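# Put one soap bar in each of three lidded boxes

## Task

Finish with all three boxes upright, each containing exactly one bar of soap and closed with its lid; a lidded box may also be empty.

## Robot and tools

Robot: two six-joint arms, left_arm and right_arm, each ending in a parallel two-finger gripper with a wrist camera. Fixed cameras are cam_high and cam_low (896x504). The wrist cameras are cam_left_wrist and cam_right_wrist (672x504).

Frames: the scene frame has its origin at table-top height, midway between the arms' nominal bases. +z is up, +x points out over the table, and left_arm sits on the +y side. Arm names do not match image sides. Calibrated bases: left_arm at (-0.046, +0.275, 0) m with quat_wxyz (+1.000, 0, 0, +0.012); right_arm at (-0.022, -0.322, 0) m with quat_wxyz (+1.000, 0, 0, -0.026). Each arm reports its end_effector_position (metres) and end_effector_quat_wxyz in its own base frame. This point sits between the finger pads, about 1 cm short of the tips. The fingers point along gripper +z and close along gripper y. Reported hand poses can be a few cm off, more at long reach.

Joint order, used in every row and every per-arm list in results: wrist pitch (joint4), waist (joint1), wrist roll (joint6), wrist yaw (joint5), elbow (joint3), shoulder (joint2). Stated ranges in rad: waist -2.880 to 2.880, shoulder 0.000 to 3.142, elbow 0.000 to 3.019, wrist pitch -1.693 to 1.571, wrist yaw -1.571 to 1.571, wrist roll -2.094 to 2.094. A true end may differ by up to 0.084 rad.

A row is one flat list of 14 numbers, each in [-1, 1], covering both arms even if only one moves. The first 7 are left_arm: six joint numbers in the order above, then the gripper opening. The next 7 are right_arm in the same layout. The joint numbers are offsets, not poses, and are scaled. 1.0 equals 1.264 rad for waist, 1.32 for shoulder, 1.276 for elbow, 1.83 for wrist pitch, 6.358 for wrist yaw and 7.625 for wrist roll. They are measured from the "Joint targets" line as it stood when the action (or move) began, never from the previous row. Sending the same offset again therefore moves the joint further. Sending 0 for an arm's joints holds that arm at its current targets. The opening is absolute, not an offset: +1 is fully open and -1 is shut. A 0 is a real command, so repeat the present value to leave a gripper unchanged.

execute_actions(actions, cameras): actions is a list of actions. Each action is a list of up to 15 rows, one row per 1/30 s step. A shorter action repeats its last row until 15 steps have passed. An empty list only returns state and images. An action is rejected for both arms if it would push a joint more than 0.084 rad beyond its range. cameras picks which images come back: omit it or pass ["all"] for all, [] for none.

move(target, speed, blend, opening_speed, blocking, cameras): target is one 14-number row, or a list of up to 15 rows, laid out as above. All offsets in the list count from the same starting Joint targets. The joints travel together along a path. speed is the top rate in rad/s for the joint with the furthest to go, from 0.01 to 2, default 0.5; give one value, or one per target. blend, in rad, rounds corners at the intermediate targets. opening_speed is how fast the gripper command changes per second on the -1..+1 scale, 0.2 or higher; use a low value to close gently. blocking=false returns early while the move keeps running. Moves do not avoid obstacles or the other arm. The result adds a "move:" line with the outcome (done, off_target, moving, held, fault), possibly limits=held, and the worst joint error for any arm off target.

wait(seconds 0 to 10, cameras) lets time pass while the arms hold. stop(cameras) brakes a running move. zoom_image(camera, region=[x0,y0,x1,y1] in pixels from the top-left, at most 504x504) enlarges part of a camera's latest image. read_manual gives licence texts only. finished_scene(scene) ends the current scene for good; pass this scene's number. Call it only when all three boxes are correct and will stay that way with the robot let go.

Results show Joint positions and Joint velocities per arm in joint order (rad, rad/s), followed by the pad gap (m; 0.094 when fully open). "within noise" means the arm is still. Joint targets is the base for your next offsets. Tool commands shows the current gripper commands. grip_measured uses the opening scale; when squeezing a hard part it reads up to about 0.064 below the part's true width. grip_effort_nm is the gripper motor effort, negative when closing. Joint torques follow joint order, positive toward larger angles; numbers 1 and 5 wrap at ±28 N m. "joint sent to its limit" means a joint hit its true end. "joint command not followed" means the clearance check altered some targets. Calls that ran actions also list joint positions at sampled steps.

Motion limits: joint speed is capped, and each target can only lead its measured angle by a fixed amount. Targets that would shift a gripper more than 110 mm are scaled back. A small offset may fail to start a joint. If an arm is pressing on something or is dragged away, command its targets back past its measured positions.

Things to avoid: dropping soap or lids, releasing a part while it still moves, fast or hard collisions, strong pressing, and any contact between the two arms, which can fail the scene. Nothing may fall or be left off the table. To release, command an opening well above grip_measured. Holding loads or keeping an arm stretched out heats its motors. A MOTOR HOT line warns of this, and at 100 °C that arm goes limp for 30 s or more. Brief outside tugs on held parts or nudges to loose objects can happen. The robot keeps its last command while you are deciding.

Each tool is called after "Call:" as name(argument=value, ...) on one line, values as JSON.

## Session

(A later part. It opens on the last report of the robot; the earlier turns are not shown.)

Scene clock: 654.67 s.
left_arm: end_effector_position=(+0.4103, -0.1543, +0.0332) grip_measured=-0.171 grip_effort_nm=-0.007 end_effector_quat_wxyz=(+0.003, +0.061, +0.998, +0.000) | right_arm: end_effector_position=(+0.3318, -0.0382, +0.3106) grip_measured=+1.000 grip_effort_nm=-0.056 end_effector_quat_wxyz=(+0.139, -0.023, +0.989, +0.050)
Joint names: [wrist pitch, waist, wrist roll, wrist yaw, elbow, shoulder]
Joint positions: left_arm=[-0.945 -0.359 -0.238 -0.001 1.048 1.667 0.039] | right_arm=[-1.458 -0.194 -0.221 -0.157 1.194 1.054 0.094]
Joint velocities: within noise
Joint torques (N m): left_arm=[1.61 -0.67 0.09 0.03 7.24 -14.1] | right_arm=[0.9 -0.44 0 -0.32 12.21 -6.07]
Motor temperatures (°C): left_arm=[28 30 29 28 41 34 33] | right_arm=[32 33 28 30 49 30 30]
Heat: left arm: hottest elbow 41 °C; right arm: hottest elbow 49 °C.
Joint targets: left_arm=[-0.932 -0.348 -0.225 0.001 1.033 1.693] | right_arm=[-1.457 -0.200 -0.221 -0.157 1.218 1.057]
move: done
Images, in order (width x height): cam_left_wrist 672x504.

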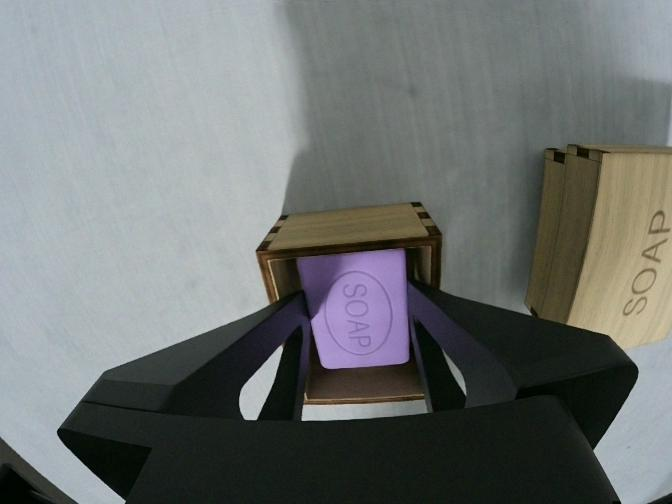

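Call:
move(target=[0,0,0,0,0,0,-0.12,0,0,0,0,0,0,1], opening_speed=0.2, cameras=[])

Call:
move(target=[-0.0545,0,0,0,0.058,-0.050,-0.12,0,0,0,0,0,0,1], speed=0.08, cameras=["cam_left_wrist","cam_low"])

Scene clock: 661.80 s.
left_arm: end_effector_position=(+0.4103, -0.1543, +0.0332) grip_measured=-0.128 grip_effort_nm=0.364 end_effector_quat_wxyz=(+0.003, +0.061, +0.998, +0.000) | right_arm: end_effector_position=(+0.3318, -0.0382, +0.3106) grip_measured=+1.000 grip_effort_nm=-0.051 end_effector_quat_wxyz=(+0.139, -0.023, +0.989, +0.050)
Joint names: [wrist pitch, waist, wrist roll, wrist yaw, elbow, shoulder]
Joint positions: left_arm=[-0.945 -0.359 -0.237 -0.001 1.048 1.667 0.041] | right_arm=[-1.458 -0.194 -0.221 -0.157 1.194 1.054 0.094]
Joint velocities: within noise
Joint torques (N m): left_arm=[1.61 -0.67 0.11 0.02 7.24 -14.1] | right_arm=[0.9 -0.5 0 -0.32 12.21 -6.07]
Motor temperatures (°C): left_arm=[28 30 29 28 40 34 32] | right_arm=[32 33 28 30 49 30 30]
Heat: left arm: hottest elbow 40 °C; right arm: hottest elbow 49 °C.
Joint targets: left_arm=[-0.932 -0.348 -0.225 0.001 1.033 1.693] | right_arm=[-1.457 -0.200 -0.221 -0.157 1.218 1.057]
move: done
No camera images: "cameras" was empty.

Scene clock: 663.57 s.
left_arm: end_effector_position=(+0.4005, -0.1506, +0.0477) grip_measured=-0.122 grip_effort_nm=0.120 end_effector_quat_wxyz=(-0.015, +0.061, +0.998, +0.005) | right_arm: end_effector_position=(+0.3318, -0.0382, +0.3106) grip_measured=+1.000 grip_effort_nm=-0.056 end_effector_quat_wxyz=(+0.139, -0.023, +0.989, +0.050)
Joint names: [wrist pitch, waist, wrist roll, wrist yaw, elbow, shoulder]
Joint positions: left_arm=[-1.021 -0.359 -0.237 -0.001 1.061 1.642 0.041] | right_arm=[-1.458 -0.194 -0.221 -0.157 1.194 1.054 0.094]
Joint velocities: within noise
Joint torques (N m): left_arm=[0.51 -0.67 0.09 0.03 12.97 -17.03] | right_arm=[0.9 -0.44 0 -0.32 12.19 -6.07]
Motor temperatures (°C): left_arm=[28 30 29 28 41 34 32] | right_arm=[31 33 28 30 49 30 30]
Heat: left arm: hottest elbow 41 °C; right arm: hottest elbow 49 °C.
Joint targets: left_arm=[-1.032 -0.348 -0.225 0.001 1.107 1.627] | right_arm=[-1.457 -0.200 -0.221 -0.157 1.218 1.057]
move: off_target (left_arm); left_arm: the elbow is farthest, 0.046 rad from its target
Images, in order (width x height): cam_low 896x504, cam_left_wrist 672x504.

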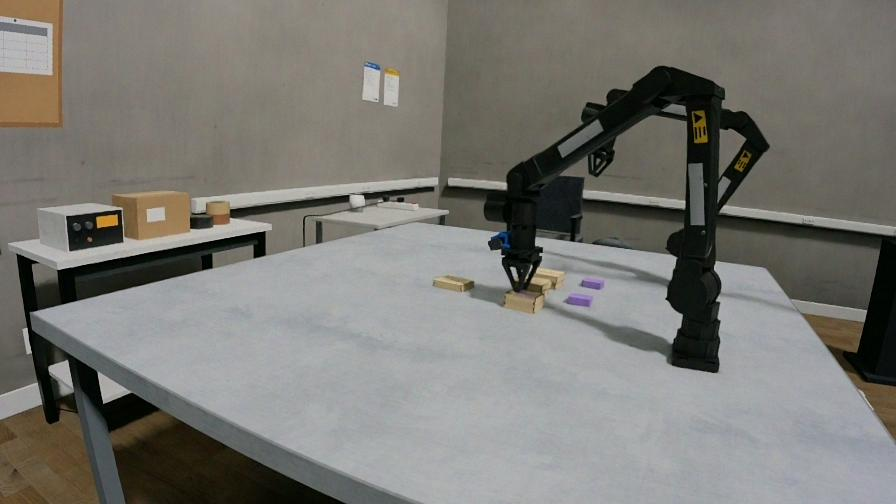

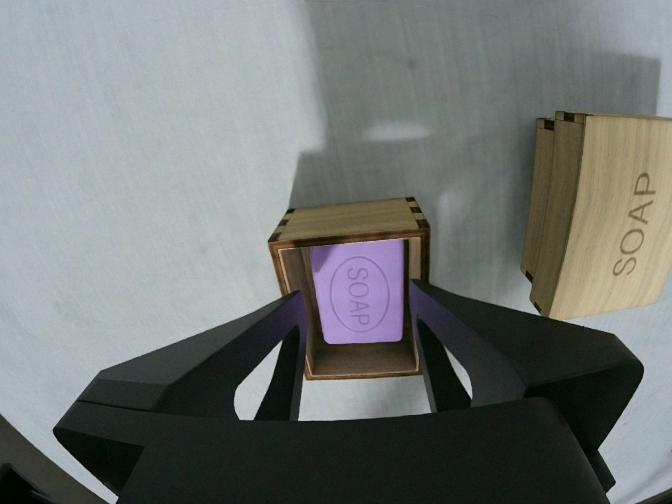

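Call:
move(target=[[-0.06,0,0,0,0.059,-0.053,-0.12,0,0,0,0,0,0,1],[-0.135,0,0,0,0.206,-0.05,-0.12,0,0,0,0,0,0,1]], speed=[0.15,0.4], blend=0.02, cameras=["cam_left_wrist","cam_low"])

Call:
zoom_image(camera="cam_left_wrist", region=[230, 100, 630, 400])

Scene clock: 690.23 s.
left_arm: end_effector_position=(+0.4419, -0.1662, +0.1677) grip_measured=-0.122 grip_effort_nm=0.115 end_effector_quat_wxyz=(+0.024, +0.061, +0.998, -0.007) | right_arm: end_effector_position=(+0.3318, -0.0382, +0.3106) grip_measured=+1.000 grip_effort_nm=-0.046 end_effector_quat_wxyz=(+0.139, -0.023, +0.989, +0.050)
Joint names: [wrist pitch, waist, wrist roll, wrist yaw, elbow, shoulder]
Joint positions: left_arm=[-1.268 -0.359 -0.237 -0.001 1.318 1.572 0.041] | right_arm=[-1.458 -0.194 -0.221 -0.157 1.194 1.054 0.094]
Joint velocities: within noise
Joint torques (N m): left_arm=[0.59 -0.67 0.09 0.03 14.94 -17.73] | right_arm=[0.9 -0.5 0 -0.32 12.21 -6.07]
Motor temperatures (°C): left_arm=[28 30 29 28 46 36 31] | right_arm=[31 33 28 30 49 30 30]
Heat: left arm: hottest elbow 46 °C; right arm: hottest elbow 49 °C.
Joint targets: left_arm=[-1.279 -0.348 -0.225 0.001 1.370 1.561] | right_arm=[-1.457 -0.200 -0.221 -0.157 1.218 1.057]
move: off_target (left_arm); left_arm: the elbow is farthest, 0.051 rad from its target
Images, in order (width x height): cam_low 896x504, cam_left_wrist 672x504.

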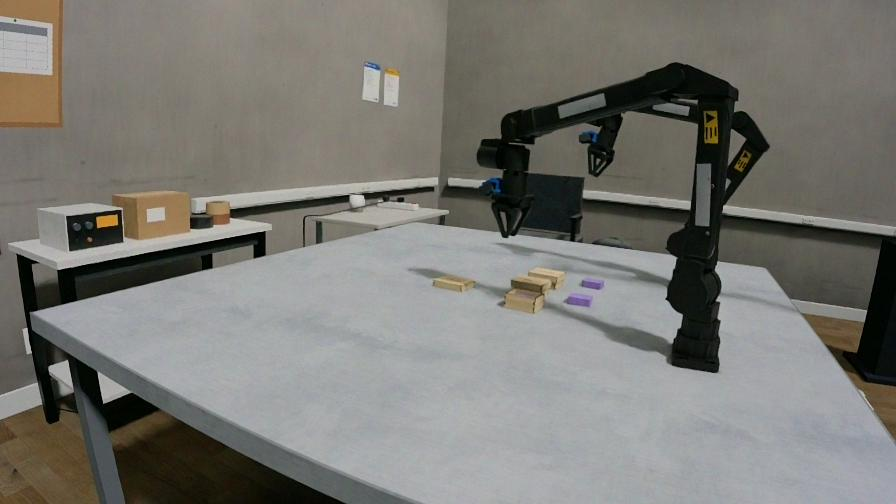

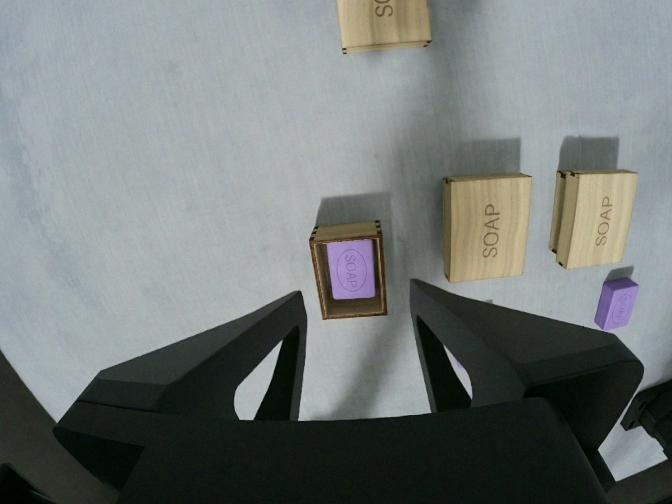

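Scaled by 1.260 from the camera's 672x504 image, which has a finer 960x720 frame.

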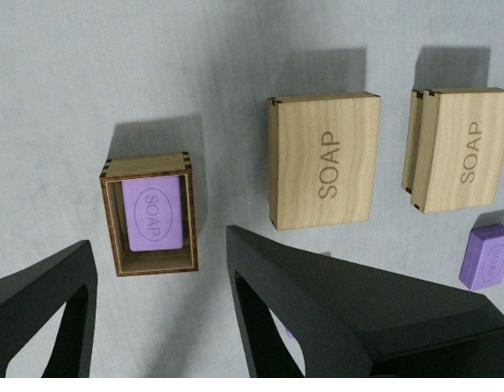

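Call:
move(target=[[-0.067,0.003,-0.0015,0,0.455,0.387,1,0,0,0,0,0,0,1],[0.0623,0.003,-0.0015,0,0.3174,0.4697,1,0,0,0,0,0,0,1]], speed=[0.6,0.2], cameras=["cam_left_wrist"])

Scene clock: 715.93 s.
left_arm: end_effector_position=(+0.6086, -0.2267, +0.0272) grip_measured=+0.998 grip_effort_nm=0.125 end_effector_quat_wxyz=(+0.013, +0.060, +0.998, -0.003) | right_arm: end_effector_position=(+0.3318, -0.0382, +0.3106) grip_measured=+1.000 grip_effort_nm=-0.046 end_effector_quat_wxyz=(+0.139, -0.023, +0.989, +0.050)
Joint names: [wrist pitch, waist, wrist roll, wrist yaw, elbow, shoulder]
Joint positions: left_arm=[-1.178 -0.356 -0.237 -0.001 1.785 2.152 0.094] | right_arm=[-1.458 -0.194 -0.221 -0.157 1.194 1.054 0.094]
Joint velocities: within noise
Joint torques (N m): left_arm=[1.66 -0.62 -0.05 0.03 8.85 -23.59] | right_arm=[0.88 -0.44 0 -0.32 12.21 -6.07]
Motor temperatures (°C): left_arm=[28 30 29 28 51 37 31] | right_arm=[31 33 28 30 49 30 30]
Heat: left arm: hottest elbow 51 °C; right arm: hottest elbow 49 °C.
Joint targets: left_arm=[-1.165 -0.344 -0.236 0.001 1.775 2.181] | right_arm=[-1.457 -0.200 -0.221 -0.157 1.218 1.057]
move: done
Images, in order (width x height): cam_left_wrist 672x504.

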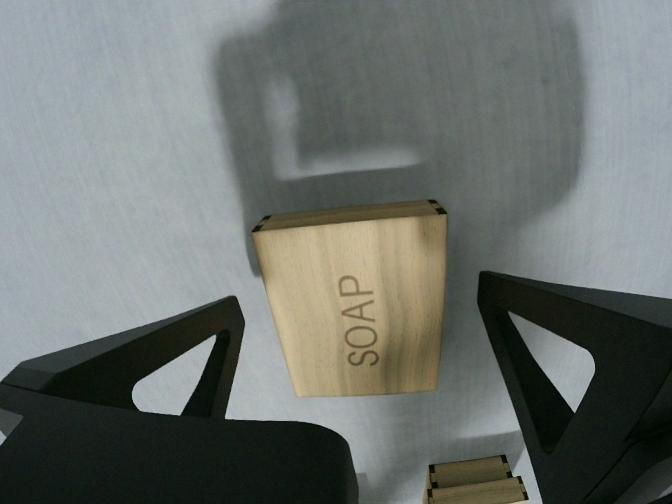

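Call:
move(target=[0.004,0,0,0,0,0.0055,1,0,0,0,0,0,0,1], speed=0.1, cameras=[])

Call:
move(target=[0,0,0,0,0,0,0.3,0,0,0,0,0,0,1], opening_speed=0.5, cameras=[])

Scene clock: 738.07 s.
left_arm: end_effector_position=(+0.6104, -0.2270, +0.0273) grip_measured=+0.998 grip_effort_nm=0.110 end_effector_quat_wxyz=(+0.016, +0.059, +0.998, -0.004) | right_arm: end_effector_position=(+0.3318, -0.0382, +0.3106) grip_measured=+1.000 grip_effort_nm=-0.046 end_effector_quat_wxyz=(+0.139, -0.023, +0.989, +0.050)
Joint names: [wrist pitch, waist, wrist roll, wrist yaw, elbow, shoulder]
Joint positions: left_arm=[-1.171 -0.356 -0.237 -0.001 1.785 2.152 0.094] | right_arm=[-1.458 -0.194 -0.221 -0.157 1.194 1.054 0.094]
Joint velocities: within noise
Joint torques (N m): left_arm=[1.66 -0.62 -0.05 0.03 8.87 -22.77] | right_arm=[0.91 -0.44 0 -0.32 12.21 -6.07]
Motor temperatures (°C): left_arm=[28 30 29 28 48 40 31] | right_arm=[31 33 28 30 50 30 30]
Heat: left arm: hottest elbow 48 °C; right arm: hottest elbow 50 °C.
Joint targets: left_arm=[-1.158 -0.344 -0.236 0.001 1.775 2.188] | right_arm=[-1.457 -0.200 -0.221 -0.157 1.218 1.057]
move: off_target (left_arm); left_arm: the shoulder is farthest, 0.037 rad from its target
No camera images: "cameras" was empty.

Scene clock: 739.90 s.
left_arm: end_effector_position=(+0.6105, -0.2271, +0.0273) grip_measured=+0.329 grip_effort_nm=-0.969 end_effector_quat_wxyz=(+0.017, +0.059, +0.998, -0.004) | right_arm: end_effector_position=(+0.3318, -0.0382, +0.3106) grip_measured=+1.000 grip_effort_nm=-0.042 end_effector_quat_wxyz=(+0.139, -0.023, +0.989, +0.050)
Joint names: [wrist pitch, waist, wrist roll, wrist yaw, elbow, shoulder]
Joint positions: left_arm=[-1.17 -0.356 -0.237 -0.001 1.785 2.152 0.062] | right_arm=[-1.458 -0.194 -0.221 -0.157 1.194 1.054 0.094]
Joint velocities: within noise
Joint torques (N m): left_arm=[1.66 -0.67 -0.05 0.02 8.87 -22.77] | right_arm=[0.88 -0.44 0 -0.32 12.19 -6.01]
Motor temperatures (°C): left_arm=[28 30 29 28 47 40 31] | right_arm=[31 33 28 30 50 30 30]
Heat: left arm: hottest elbow 47 °C; right arm: hottest elbow 50 °C.
Joint targets: left_arm=[-1.158 -0.344 -0.236 0.001 1.775 2.188] | right_arm=[-1.457 -0.200 -0.221 -0.157 1.218 1.057]
move: off_target (left_arm); left_arm: the shoulder is farthest, 0.036 rad from its target
No camera images: "cameras" was empty.

Call:
move(target=[[-0.133,0,0,0,0.138,-0.088,0.3,0,0,0,0,0,0,1],[-0.083,0,0,0,-0.331,-0.463,0.3,0,0,0,0,0,0,1],[0.037,0,0,0,-0.5486,-0.464,0.3,0,0,0,0,0,0,1]], speed=[0.2,0.5,0.3], blend=[0.03,0.05,0], cameras=["cam_left_wrist","cam_low"])

Call:
zoom_image(camera="cam_low", region=[490, 245, 560, 320])

Call:
zoom_image(camera="cam_left_wrist", region=[220, 160, 480, 420])

Scene clock: 765.87 s.
left_arm: end_effector_position=(+0.3964, -0.1475, +0.0806) grip_measured=+0.322 grip_effort_nm=-1.033 end_effector_quat_wxyz=(-0.013, +0.059, +0.998, +0.005) | right_arm: end_effector_position=(+0.3318, -0.0382, +0.3106) grip_measured=+1.000 grip_effort_nm=-0.046 end_effector_quat_wxyz=(+0.139, -0.023, +0.989, +0.050)
Joint names: [wrist pitch, waist, wrist roll, wrist yaw, elbow, shoulder]
Joint positions: left_arm=[-1.102 -0.356 -0.237 -0.001 1.086 1.582 0.062] | right_arm=[-1.458 -0.194 -0.221 -0.157 1.194 1.054 0.094]
Joint velocities: within noise
Joint torques (N m): left_arm=[1.43 -0.67 -0.05 0.03 8.17 -16.26] | right_arm=[0.9 -0.5 0 -0.32 12.21 -6.07]
Motor temperatures (°C): left_arm=[28 30 29 28 45 41 32] | right_arm=[31 33 28 30 50 30 30]
Heat: left arm: hottest elbow 45 °C; right arm: hottest elbow 50 °C.
Joint targets: left_arm=[-1.090 -0.344 -0.236 0.001 1.075 1.576] | right_arm=[-1.457 -0.200 -0.221 -0.157 1.218 1.057]
move: done
Images, in order (width x height): cam_low 896x504, cam_left_wrist 672x504.

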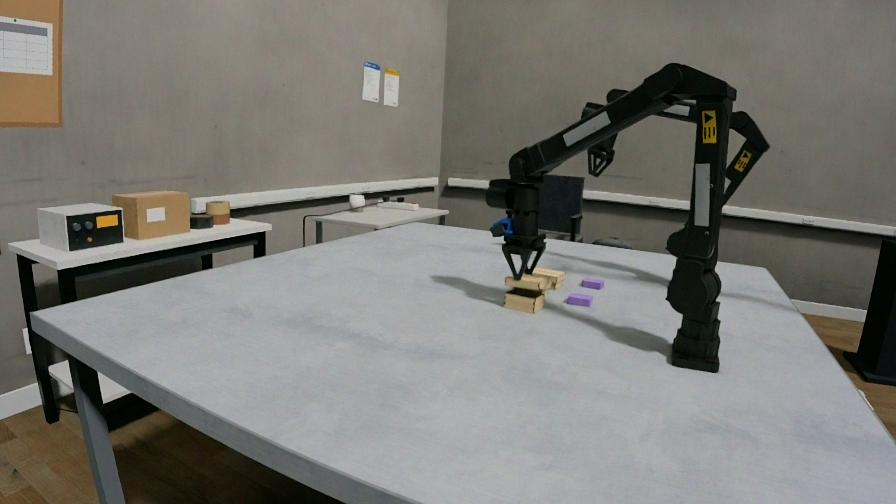

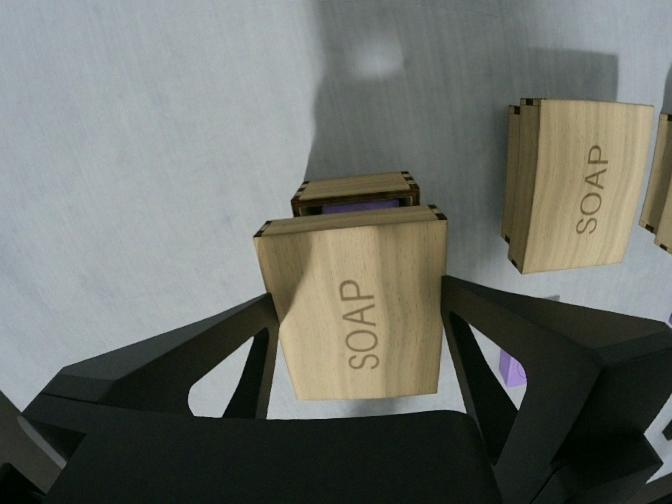

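Scaled by 6.720 from the camera's 896x504 image, which has a finer 1280x720 frame.

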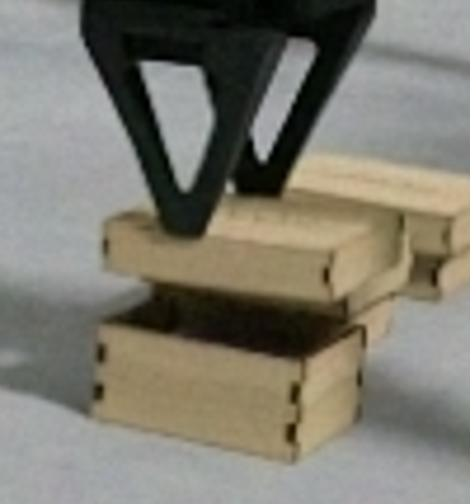

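Scaled by 1.938 from the camera's 672x504 image, which has a finer 960x720 frame.

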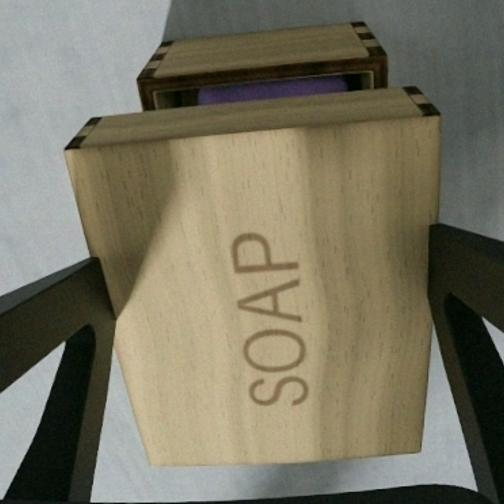

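Call:
move(target=[0.028,0.004,0.0005,0,-0.0063,0.029,0.3,0,0,0,0,0,0,1], speed=0.08, cameras=["cam_left_wrist","cam_low"])

Call:
zoom_image(camera="cam_low", region=[490, 255, 560, 325])

Call:
zoom_image(camera="cam_left_wrist", region=[220, 160, 480, 420])

Scene clock: 810.43 s.
left_arm: end_effector_position=(+0.4057, -0.1489, +0.0757) grip_measured=+0.322 grip_effort_nm=-1.028 end_effector_quat_wxyz=(+0.005, +0.057, +0.998, -0.001) | right_arm: end_effector_position=(+0.3318, -0.0382, +0.3106) grip_measured=+1.000 grip_effort_nm=-0.051 end_effector_quat_wxyz=(+0.139, -0.023, +0.989, +0.050)
Joint names: [wrist pitch, waist, wrist roll, wrist yaw, elbow, shoulder]
Joint positions: left_arm=[-1.052 -0.351 -0.237 -0.001 1.079 1.589 0.062] | right_arm=[-1.458 -0.194 -0.221 -0.157 1.194 1.054 0.094]
Joint velocities: left_arm=[0.002 0.005 -0.037 -0.168 -0.027 0.005 0] | right_arm=[within noise]
Joint torques (N m): left_arm=[1.61 -0.62 -0.01 0.02 8.08 -13.27] | right_arm=[0.9 -0.44 0 -0.32 12.21 -6.07]
Motor temperatures (°C): left_arm=[28 29 29 28 41 37 32] | right_arm=[31 33 28 30 50 30 30]
Heat: left arm: hottest elbow 41 °C; right arm: hottest elbow 50 °C.
Joint targets: left_arm=[-1.039 -0.339 -0.232 0.001 1.067 1.614] | right_arm=[-1.457 -0.200 -0.221 -0.157 1.218 1.057]
move: done
Images, in order (width x height): cam_low 896x504, cam_left_wrist 672x504.

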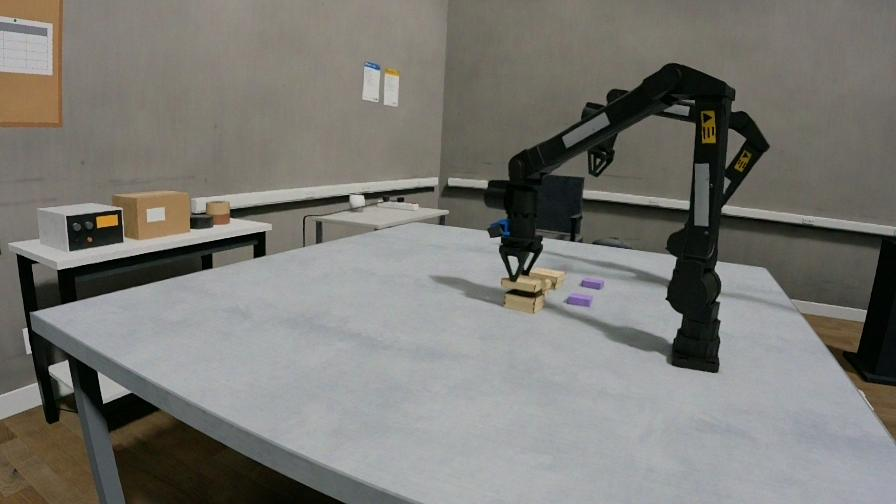

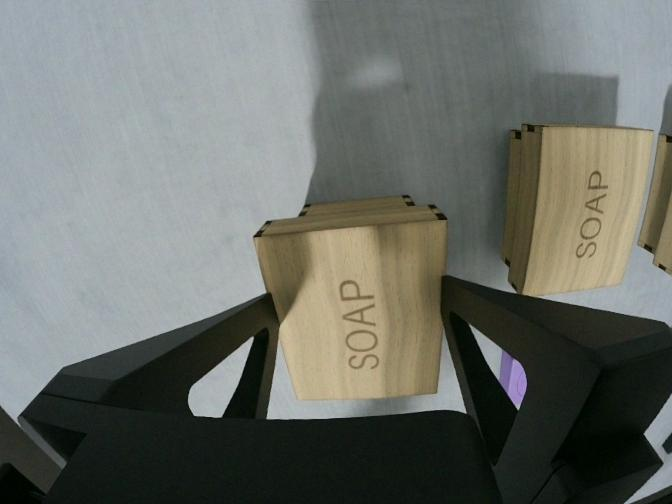

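Scaled by 7.200 from the camera's 896x504 image, which has a finer 1280x720 frame.

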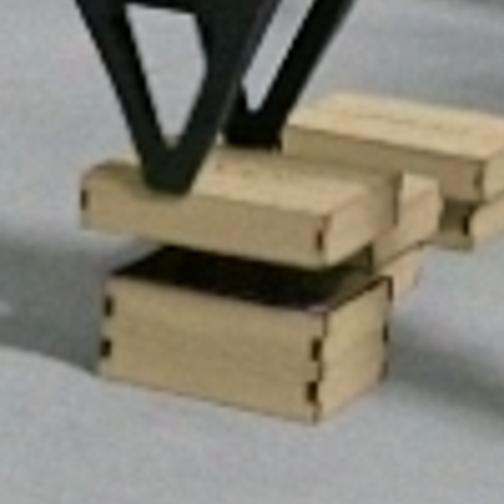

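Scaled by 1.938 from the camera's 672x504 image, which has a finer 960x720 frame.

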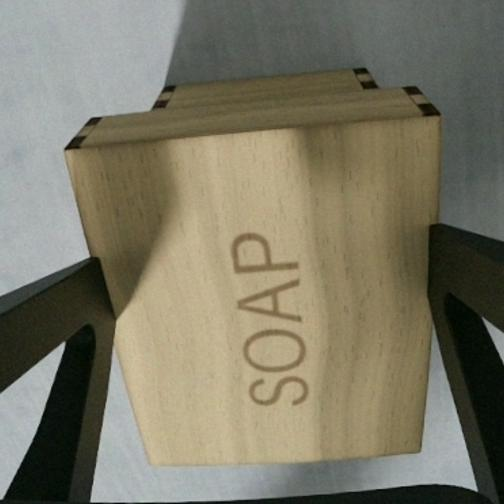

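Call:
move(target=[0.0213,-0.014,0,0,-0.0182,0.0128,0.3,0,0,0,0,0,0,1], speed=0.05, cameras=["cam_low","cam_left_wrist"])

Call:
zoom_image(camera="cam_low", region=[490, 245, 560, 320])

Call:
zoom_image(camera="cam_left_wrist", region=[220, 160, 480, 420])

Scene clock: 874.30 s.
left_arm: end_effector_position=(+0.4041, -0.1483, +0.0614) grip_measured=+0.322 grip_effort_nm=-1.043 end_effector_quat_wxyz=(+0.004, +0.057, +0.998, -0.001) | right_arm: end_effector_position=(+0.3318, -0.0382, +0.3106) grip_measured=+1.000 grip_effort_nm=-0.051 end_effector_quat_wxyz=(+0.139, -0.023, +0.989, +0.050)
Joint names: [wrist pitch, waist, wrist roll, wrist yaw, elbow, shoulder]
Joint positions: left_arm=[-1.013 -0.351 -0.237 -0.001 1.056 1.605 0.062] | right_arm=[-1.458 -0.194 -0.221 -0.157 1.194 1.054 0.094]
Joint velocities: within noise
Joint torques (N m): left_arm=[1.54 -2.02 -0.01 0.03 7.88 -13.51] | right_arm=[0.9 -0.44 0 -0.32 12.21 -6.07]
Motor temperatures (°C): left_arm=[28 29 29 28 41 35 33] | right_arm=[31 33 28 30 51 29 30]
Heat: left arm: hottest elbow 41 °C; right arm: hottest elbow 51 °C.
Joint targets: left_arm=[-1.000 -0.357 -0.232 0.001 1.044 1.631] | right_arm=[-1.457 -0.200 -0.221 -0.157 1.218 1.057]
move: done
Images, in order (width x height): cam_low 896x504, cam_left_wrist 672x504.

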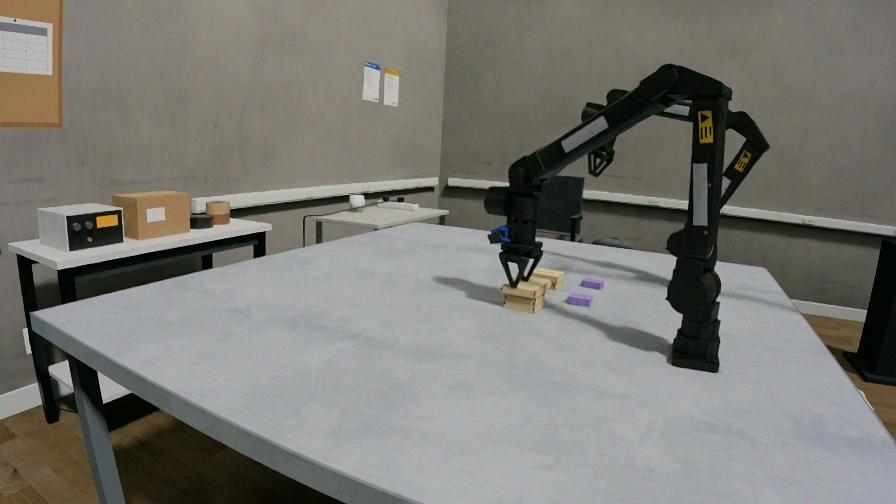

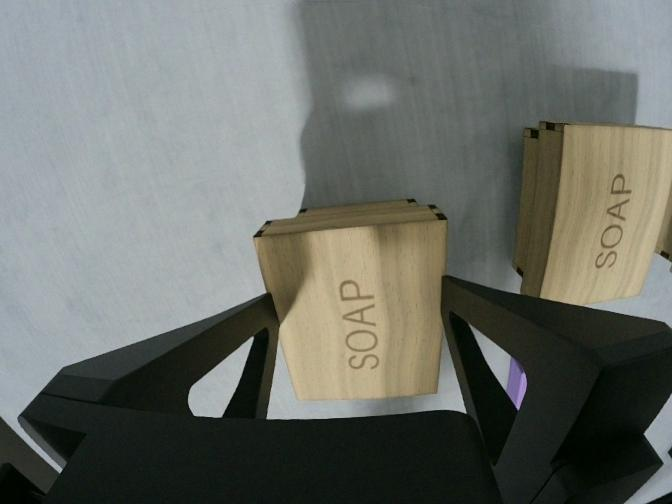

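Scaled by 6.720 from the camera's 896x504 image, which has a finer 1280x720 frame.

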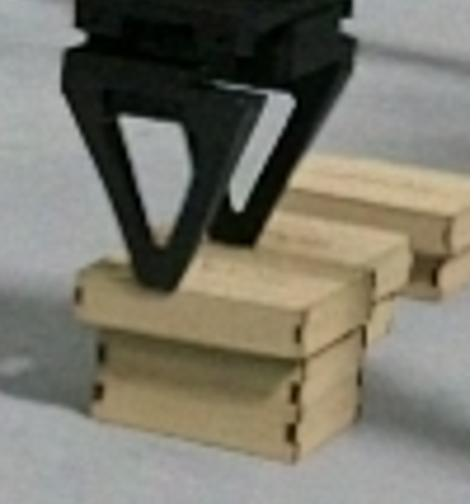

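Scaled by 1.938 from the camera's 672x504 image, which has a finer 960x720 frame.

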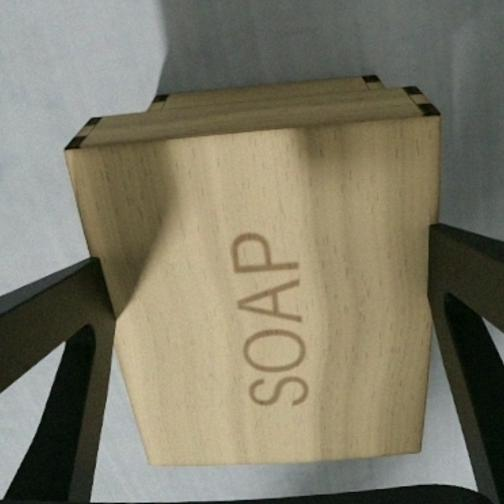

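Call:
move(target=[0.009,-0.0095,0,0,-0.0074,0.012,0.3,0,0,0,0,0,0,1], speed=0.05, cameras=["cam_low","cam_left_wrist"])

Call:
zoom_image(camera="cam_low", region=[490, 245, 560, 320])

Call:
zoom_image(camera="cam_left_wrist", region=[220, 160, 480, 420])

Scene clock: 903.33 s.
left_arm: end_effector_position=(+0.4048, -0.1493, +0.0598) grip_measured=+0.322 grip_effort_nm=-1.043 end_effector_quat_wxyz=(+0.006, +0.058, +0.998, -0.001) | right_arm: end_effector_position=(+0.3318, -0.0382, +0.3106) grip_measured=+1.000 grip_effort_nm=-0.046 end_effector_quat_wxyz=(+0.139, -0.023, +0.989, +0.050)
Joint names: [wrist pitch, waist, wrist roll, wrist yaw, elbow, shoulder]
Joint positions: left_arm=[-1.005 -0.353 -0.237 -0.001 1.054 1.608 0.062] | right_arm=[-1.458 -0.194 -0.221 -0.157 1.194 1.054 0.094]
Joint velocities: within noise
Joint torques (N m): left_arm=[2.06 -2.73 -0.01 0.02 7.15 -12.22] | right_arm=[0.88 -0.5 0 -0.32 12.21 -6.01]
Motor temperatures (°C): left_arm=[28 29 29 28 41 35 33] | right_arm=[31 33 28 30 51 29 30]
Heat: left arm: hottest elbow 41 °C; right arm: hottest elbow 51 °C.
Joint targets: left_arm=[-0.983 -0.369 -0.232 0.001 1.034 1.647] | right_arm=[-1.457 -0.200 -0.221 -0.157 1.218 1.057]
move: off_target (left_arm); left_arm: the shoulder is farthest, 0.039 rad from its target
Images, in order (width x height): cam_low 896x504, cam_left_wrist 672x504.

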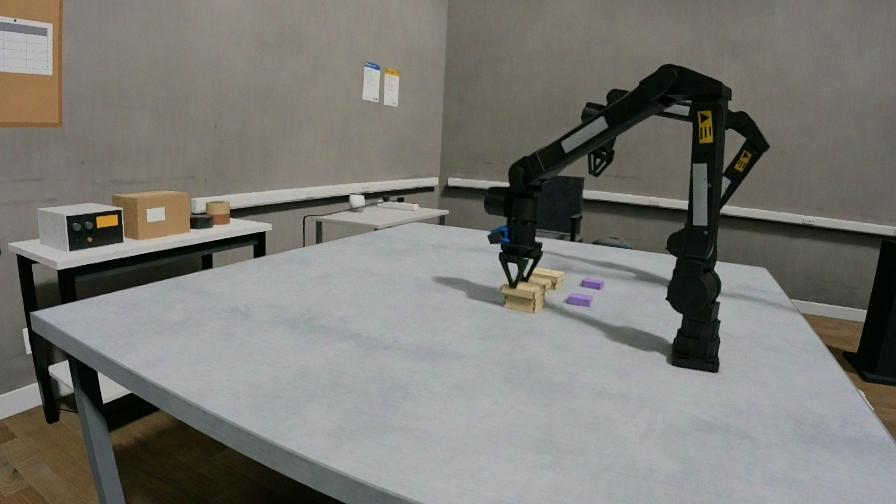

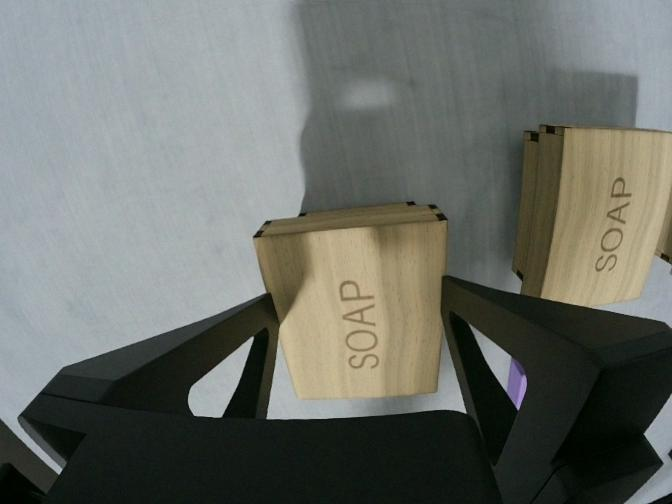

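Scaled by 6.720 from the camera's 896x504 image, which has a finer 1280x720 frame.

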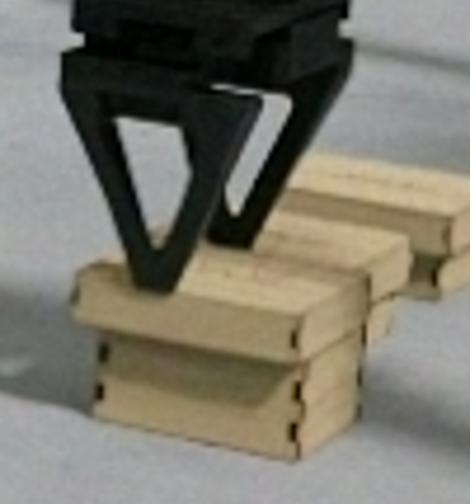

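Scaled by 1.938 from the camera's 672x504 image, which has a finer 960x720 frame.

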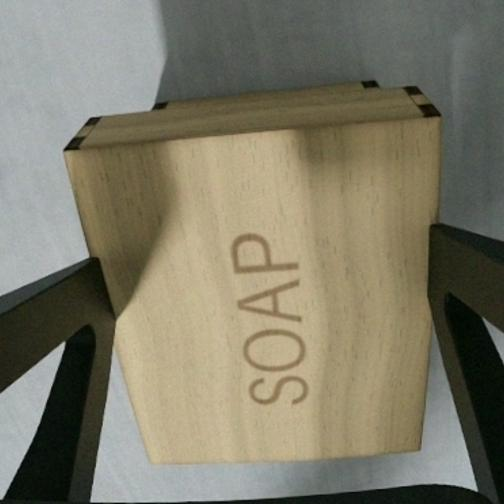

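Call:
move(target=[[-0.013,0,0,0,0.043,-0.0227,0.3,0,0,0,0,0,0,1],[-0.036,-0.003,0,0,0.0619,-0.0492,0.3,0,0,0,0,0,0,1]], speed=0.08, blend=0.01, cameras=["cam_low","cam_left_wrist"])

Call:
zoom_image(camera="cam_low", region=[490, 245, 560, 320])

Call:
zoom_image(camera="cam_left_wrist", region=[220, 160, 480, 420])

Scene clock: 928.47 s.
left_arm: end_effector_position=(+0.4001, -0.1510, +0.0655) grip_measured=+0.322 grip_effort_nm=-1.038 end_effector_quat_wxyz=(-0.002, +0.062, +0.998, +0.001) | right_arm: end_effector_position=(+0.3318, -0.0382, +0.3106) grip_measured=+1.000 grip_effort_nm=-0.051 end_effector_quat_wxyz=(+0.139, -0.023, +0.989, +0.050)
Joint names: [wrist pitch, waist, wrist roll, wrist yaw, elbow, shoulder]
Joint positions: left_arm=[-1.038 -0.36 -0.237 -0.001 1.062 1.6 0.062] | right_arm=[-1.458 -0.194 -0.221 -0.157 1.194 1.054 0.094]
Joint velocities: within noise
Joint torques (N m): left_arm=[0.55 -2.49 0 0.02 13.68 -16.67] | right_arm=[0.88 -0.5 0 -0.32 12.19 -6.07]
Motor temperatures (°C): left_arm=[28 29 29 28 41 35 33] | right_arm=[31 33 28 30 51 29 30]
Heat: left arm: hottest elbow 41 °C; right arm: hottest elbow 51 °C.
Joint targets: left_arm=[-1.049 -0.372 -0.232 0.001 1.113 1.582] | right_arm=[-1.457 -0.200 -0.221 -0.157 1.218 1.057]
move: off_target (left_arm); left_arm: the elbow is farthest, 0.051 rad from its target
Images, in order (width x height): cam_low 896x504, cam_left_wrist 672x504.

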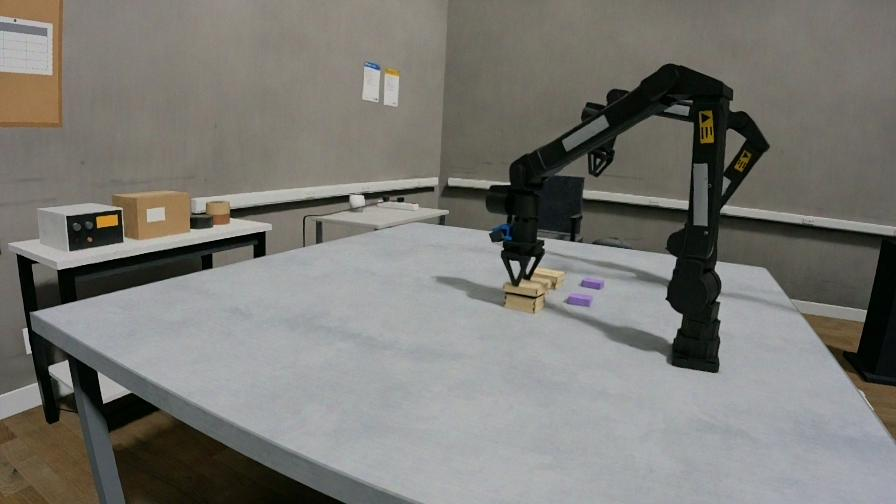

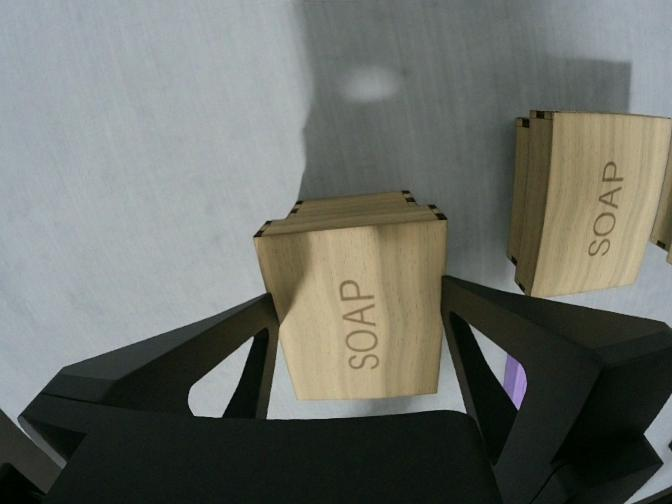

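Scaled by 6.720 from the camera's 896x504 image, which has a finer 1280x720 frame.

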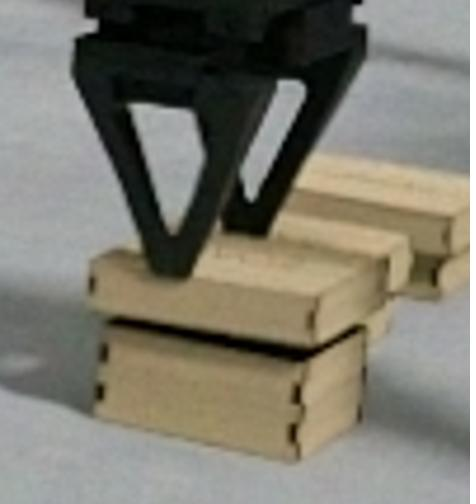

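Scaled by 1.938 from the camera's 672x504 image, which has a finer 960x720 frame.

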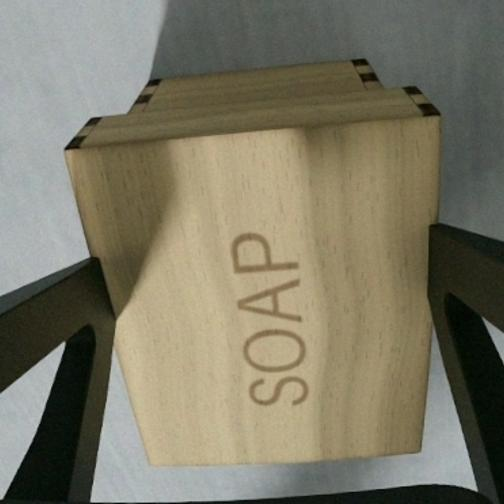

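Call:
move(target=[0.023,0,0,0,-0.0521,0.0379,0.3,0,0,0,0,0,0,1], speed=0.06, cameras=["cam_low","cam_left_wrist"])

Call:
zoom_image(camera="cam_low", region=[490, 245, 560, 320])

Call:
zoom_image(camera="cam_left_wrist", region=[220, 160, 480, 420])

Scene clock: 953.57 s.
left_arm: end_effector_position=(+0.4037, -0.1524, +0.0630) grip_measured=+0.322 grip_effort_nm=-1.038 end_effector_quat_wxyz=(+0.003, +0.062, +0.998, +0.000) | right_arm: end_effector_position=(+0.3318, -0.0382, +0.3106) grip_measured=+1.000 grip_effort_nm=-0.051 end_effector_quat_wxyz=(+0.139, -0.023, +0.989, +0.050)
Joint names: [wrist pitch, waist, wrist roll, wrist yaw, elbow, shoulder]
Joint positions: left_arm=[-1.02 -0.36 -0.237 -0.001 1.062 1.606 0.062] | right_arm=[-1.458 -0.194 -0.221 -0.157 1.194 1.054 0.094]
Joint velocities: within noise
Joint torques (N m): left_arm=[1.87 -2.49 -0.01 0.03 7.58 -13.51] | right_arm=[0.91 -0.44 0 -0.32 12.21 -6.01]
Motor temperatures (°C): left_arm=[27 29 29 28 43 36 33] | right_arm=[31 33 28 30 51 29 30]
Heat: left arm: hottest elbow 43 °C; right arm: hottest elbow 51 °C.
Joint targets: left_arm=[-1.007 -0.372 -0.232 0.001 1.047 1.632] | right_arm=[-1.457 -0.200 -0.221 -0.157 1.218 1.057]
move: done
Images, in order (width x height): cam_low 896x504, cam_left_wrist 672x504.

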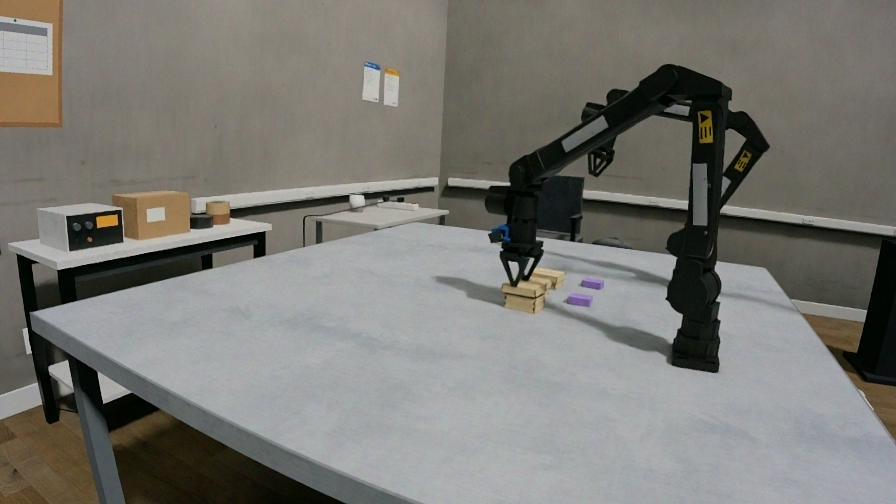

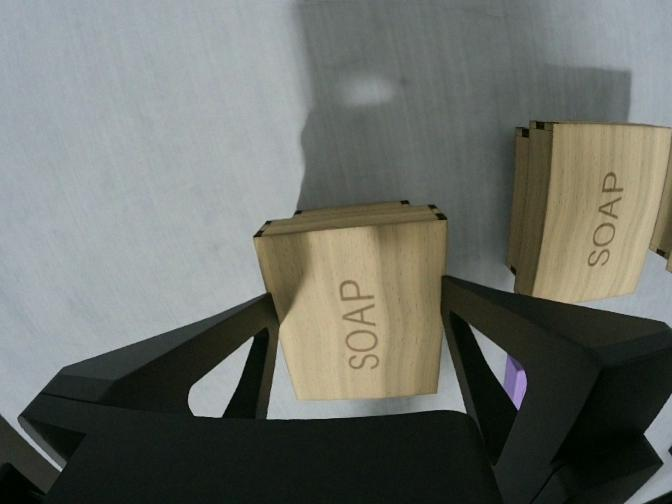

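Scaled by 6.720 from the camera's 896x504 image, which has a finer 1280x720 frame.

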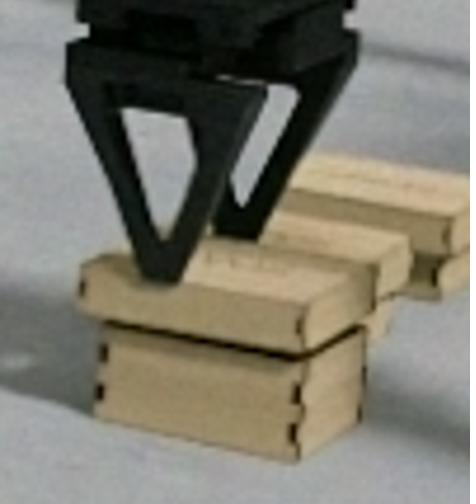

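Scaled by 1.938 from the camera's 672x504 image, which has a finer 960x720 frame.

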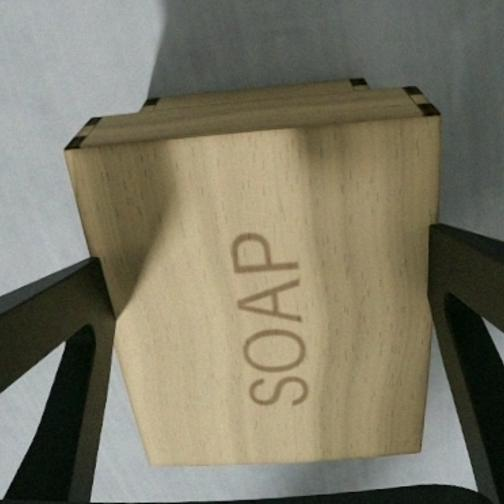

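Call:
move(target=[0.0087,0,0,0,-0.0114,0.0057,0.3,0,0,0,0,0,0,1], speed=0.05, cameras=["cam_low","cam_left_wrist"])

Call:
zoom_image(camera="cam_low", region=[490, 245, 560, 320])

Call:
zoom_image(camera="cam_left_wrist", region=[220, 160, 480, 420])

Scene clock: 966.33 s.
left_arm: end_effector_position=(+0.3992, -0.1507, +0.0540) grip_measured=+0.322 grip_effort_nm=-1.033 end_effector_quat_wxyz=(-0.001, +0.062, +0.998, +0.001) | right_arm: end_effector_position=(+0.3318, -0.0382, +0.3106) grip_measured=+1.000 grip_effort_nm=-0.051 end_effector_quat_wxyz=(+0.139, -0.023, +0.989, +0.050)
Joint names: [wrist pitch, waist, wrist roll, wrist yaw, elbow, shoulder]
Joint positions: left_arm=[-1.004 -0.36 -0.237 -0.001 1.044 1.614 0.062] | right_arm=[-1.458 -0.194 -0.221 -0.157 1.194 1.054 0.094]
Joint velocities: within noise
Joint torques (N m): left_arm=[1.59 -2.55 -0.01 0.03 7.76 -13.39] | right_arm=[0.9 -0.44 0 -0.32 12.19 -6.07]
Motor temperatures (°C): left_arm=[27 29 29 28 43 36 33] | right_arm=[31 33 28 30 51 29 30]
Heat: left arm: hottest elbow 43 °C; right arm: hottest elbow 51 °C.
Joint targets: left_arm=[-0.991 -0.372 -0.232 0.001 1.032 1.639] | right_arm=[-1.457 -0.200 -0.221 -0.157 1.218 1.057]
move: done
Images, in order (width x height): cam_low 896x504, cam_left_wrist 672x504.

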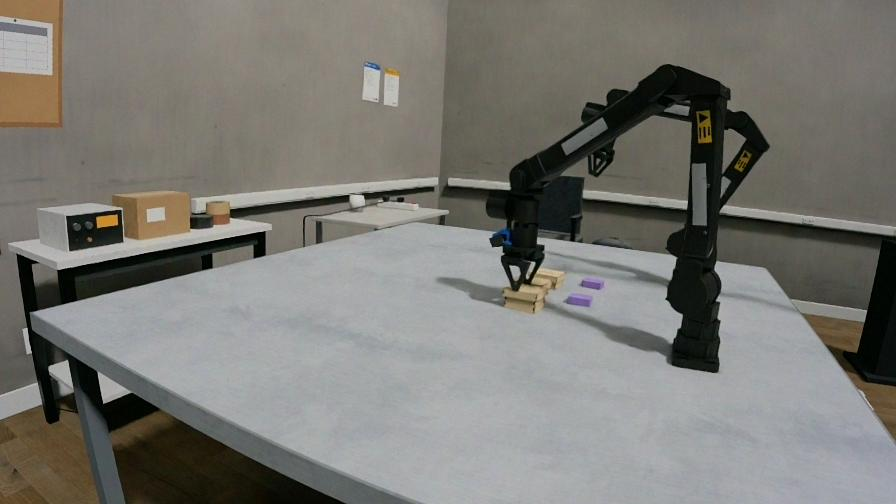

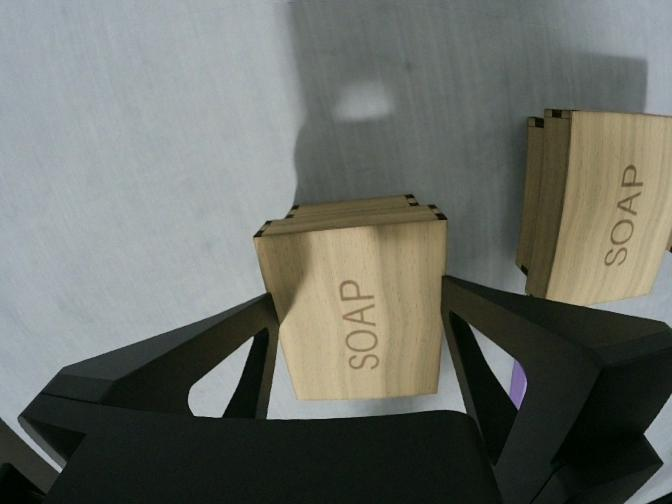

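Scaled by 6.720 from the camera's 896x504 image, which has a finer 1280x720 frame.

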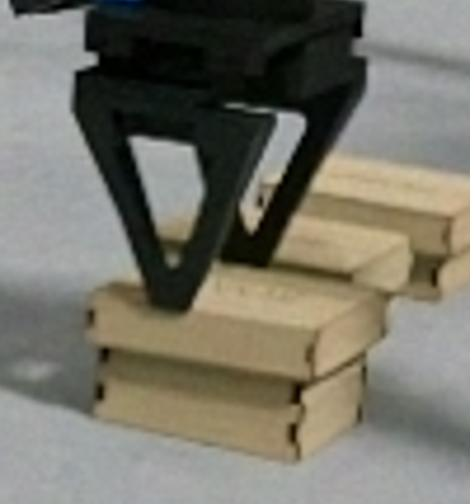

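Scaled by 1.938 from the camera's 672x504 image, which has a finer 960x720 frame.

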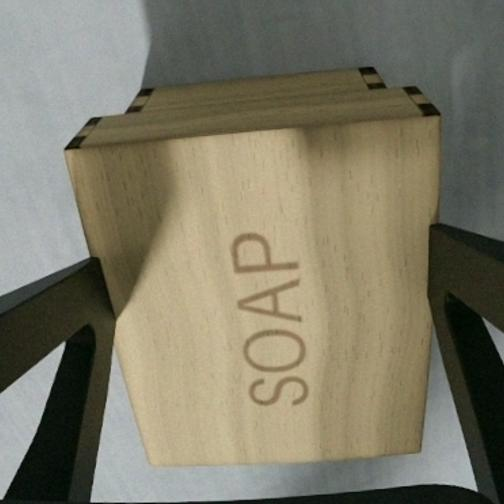

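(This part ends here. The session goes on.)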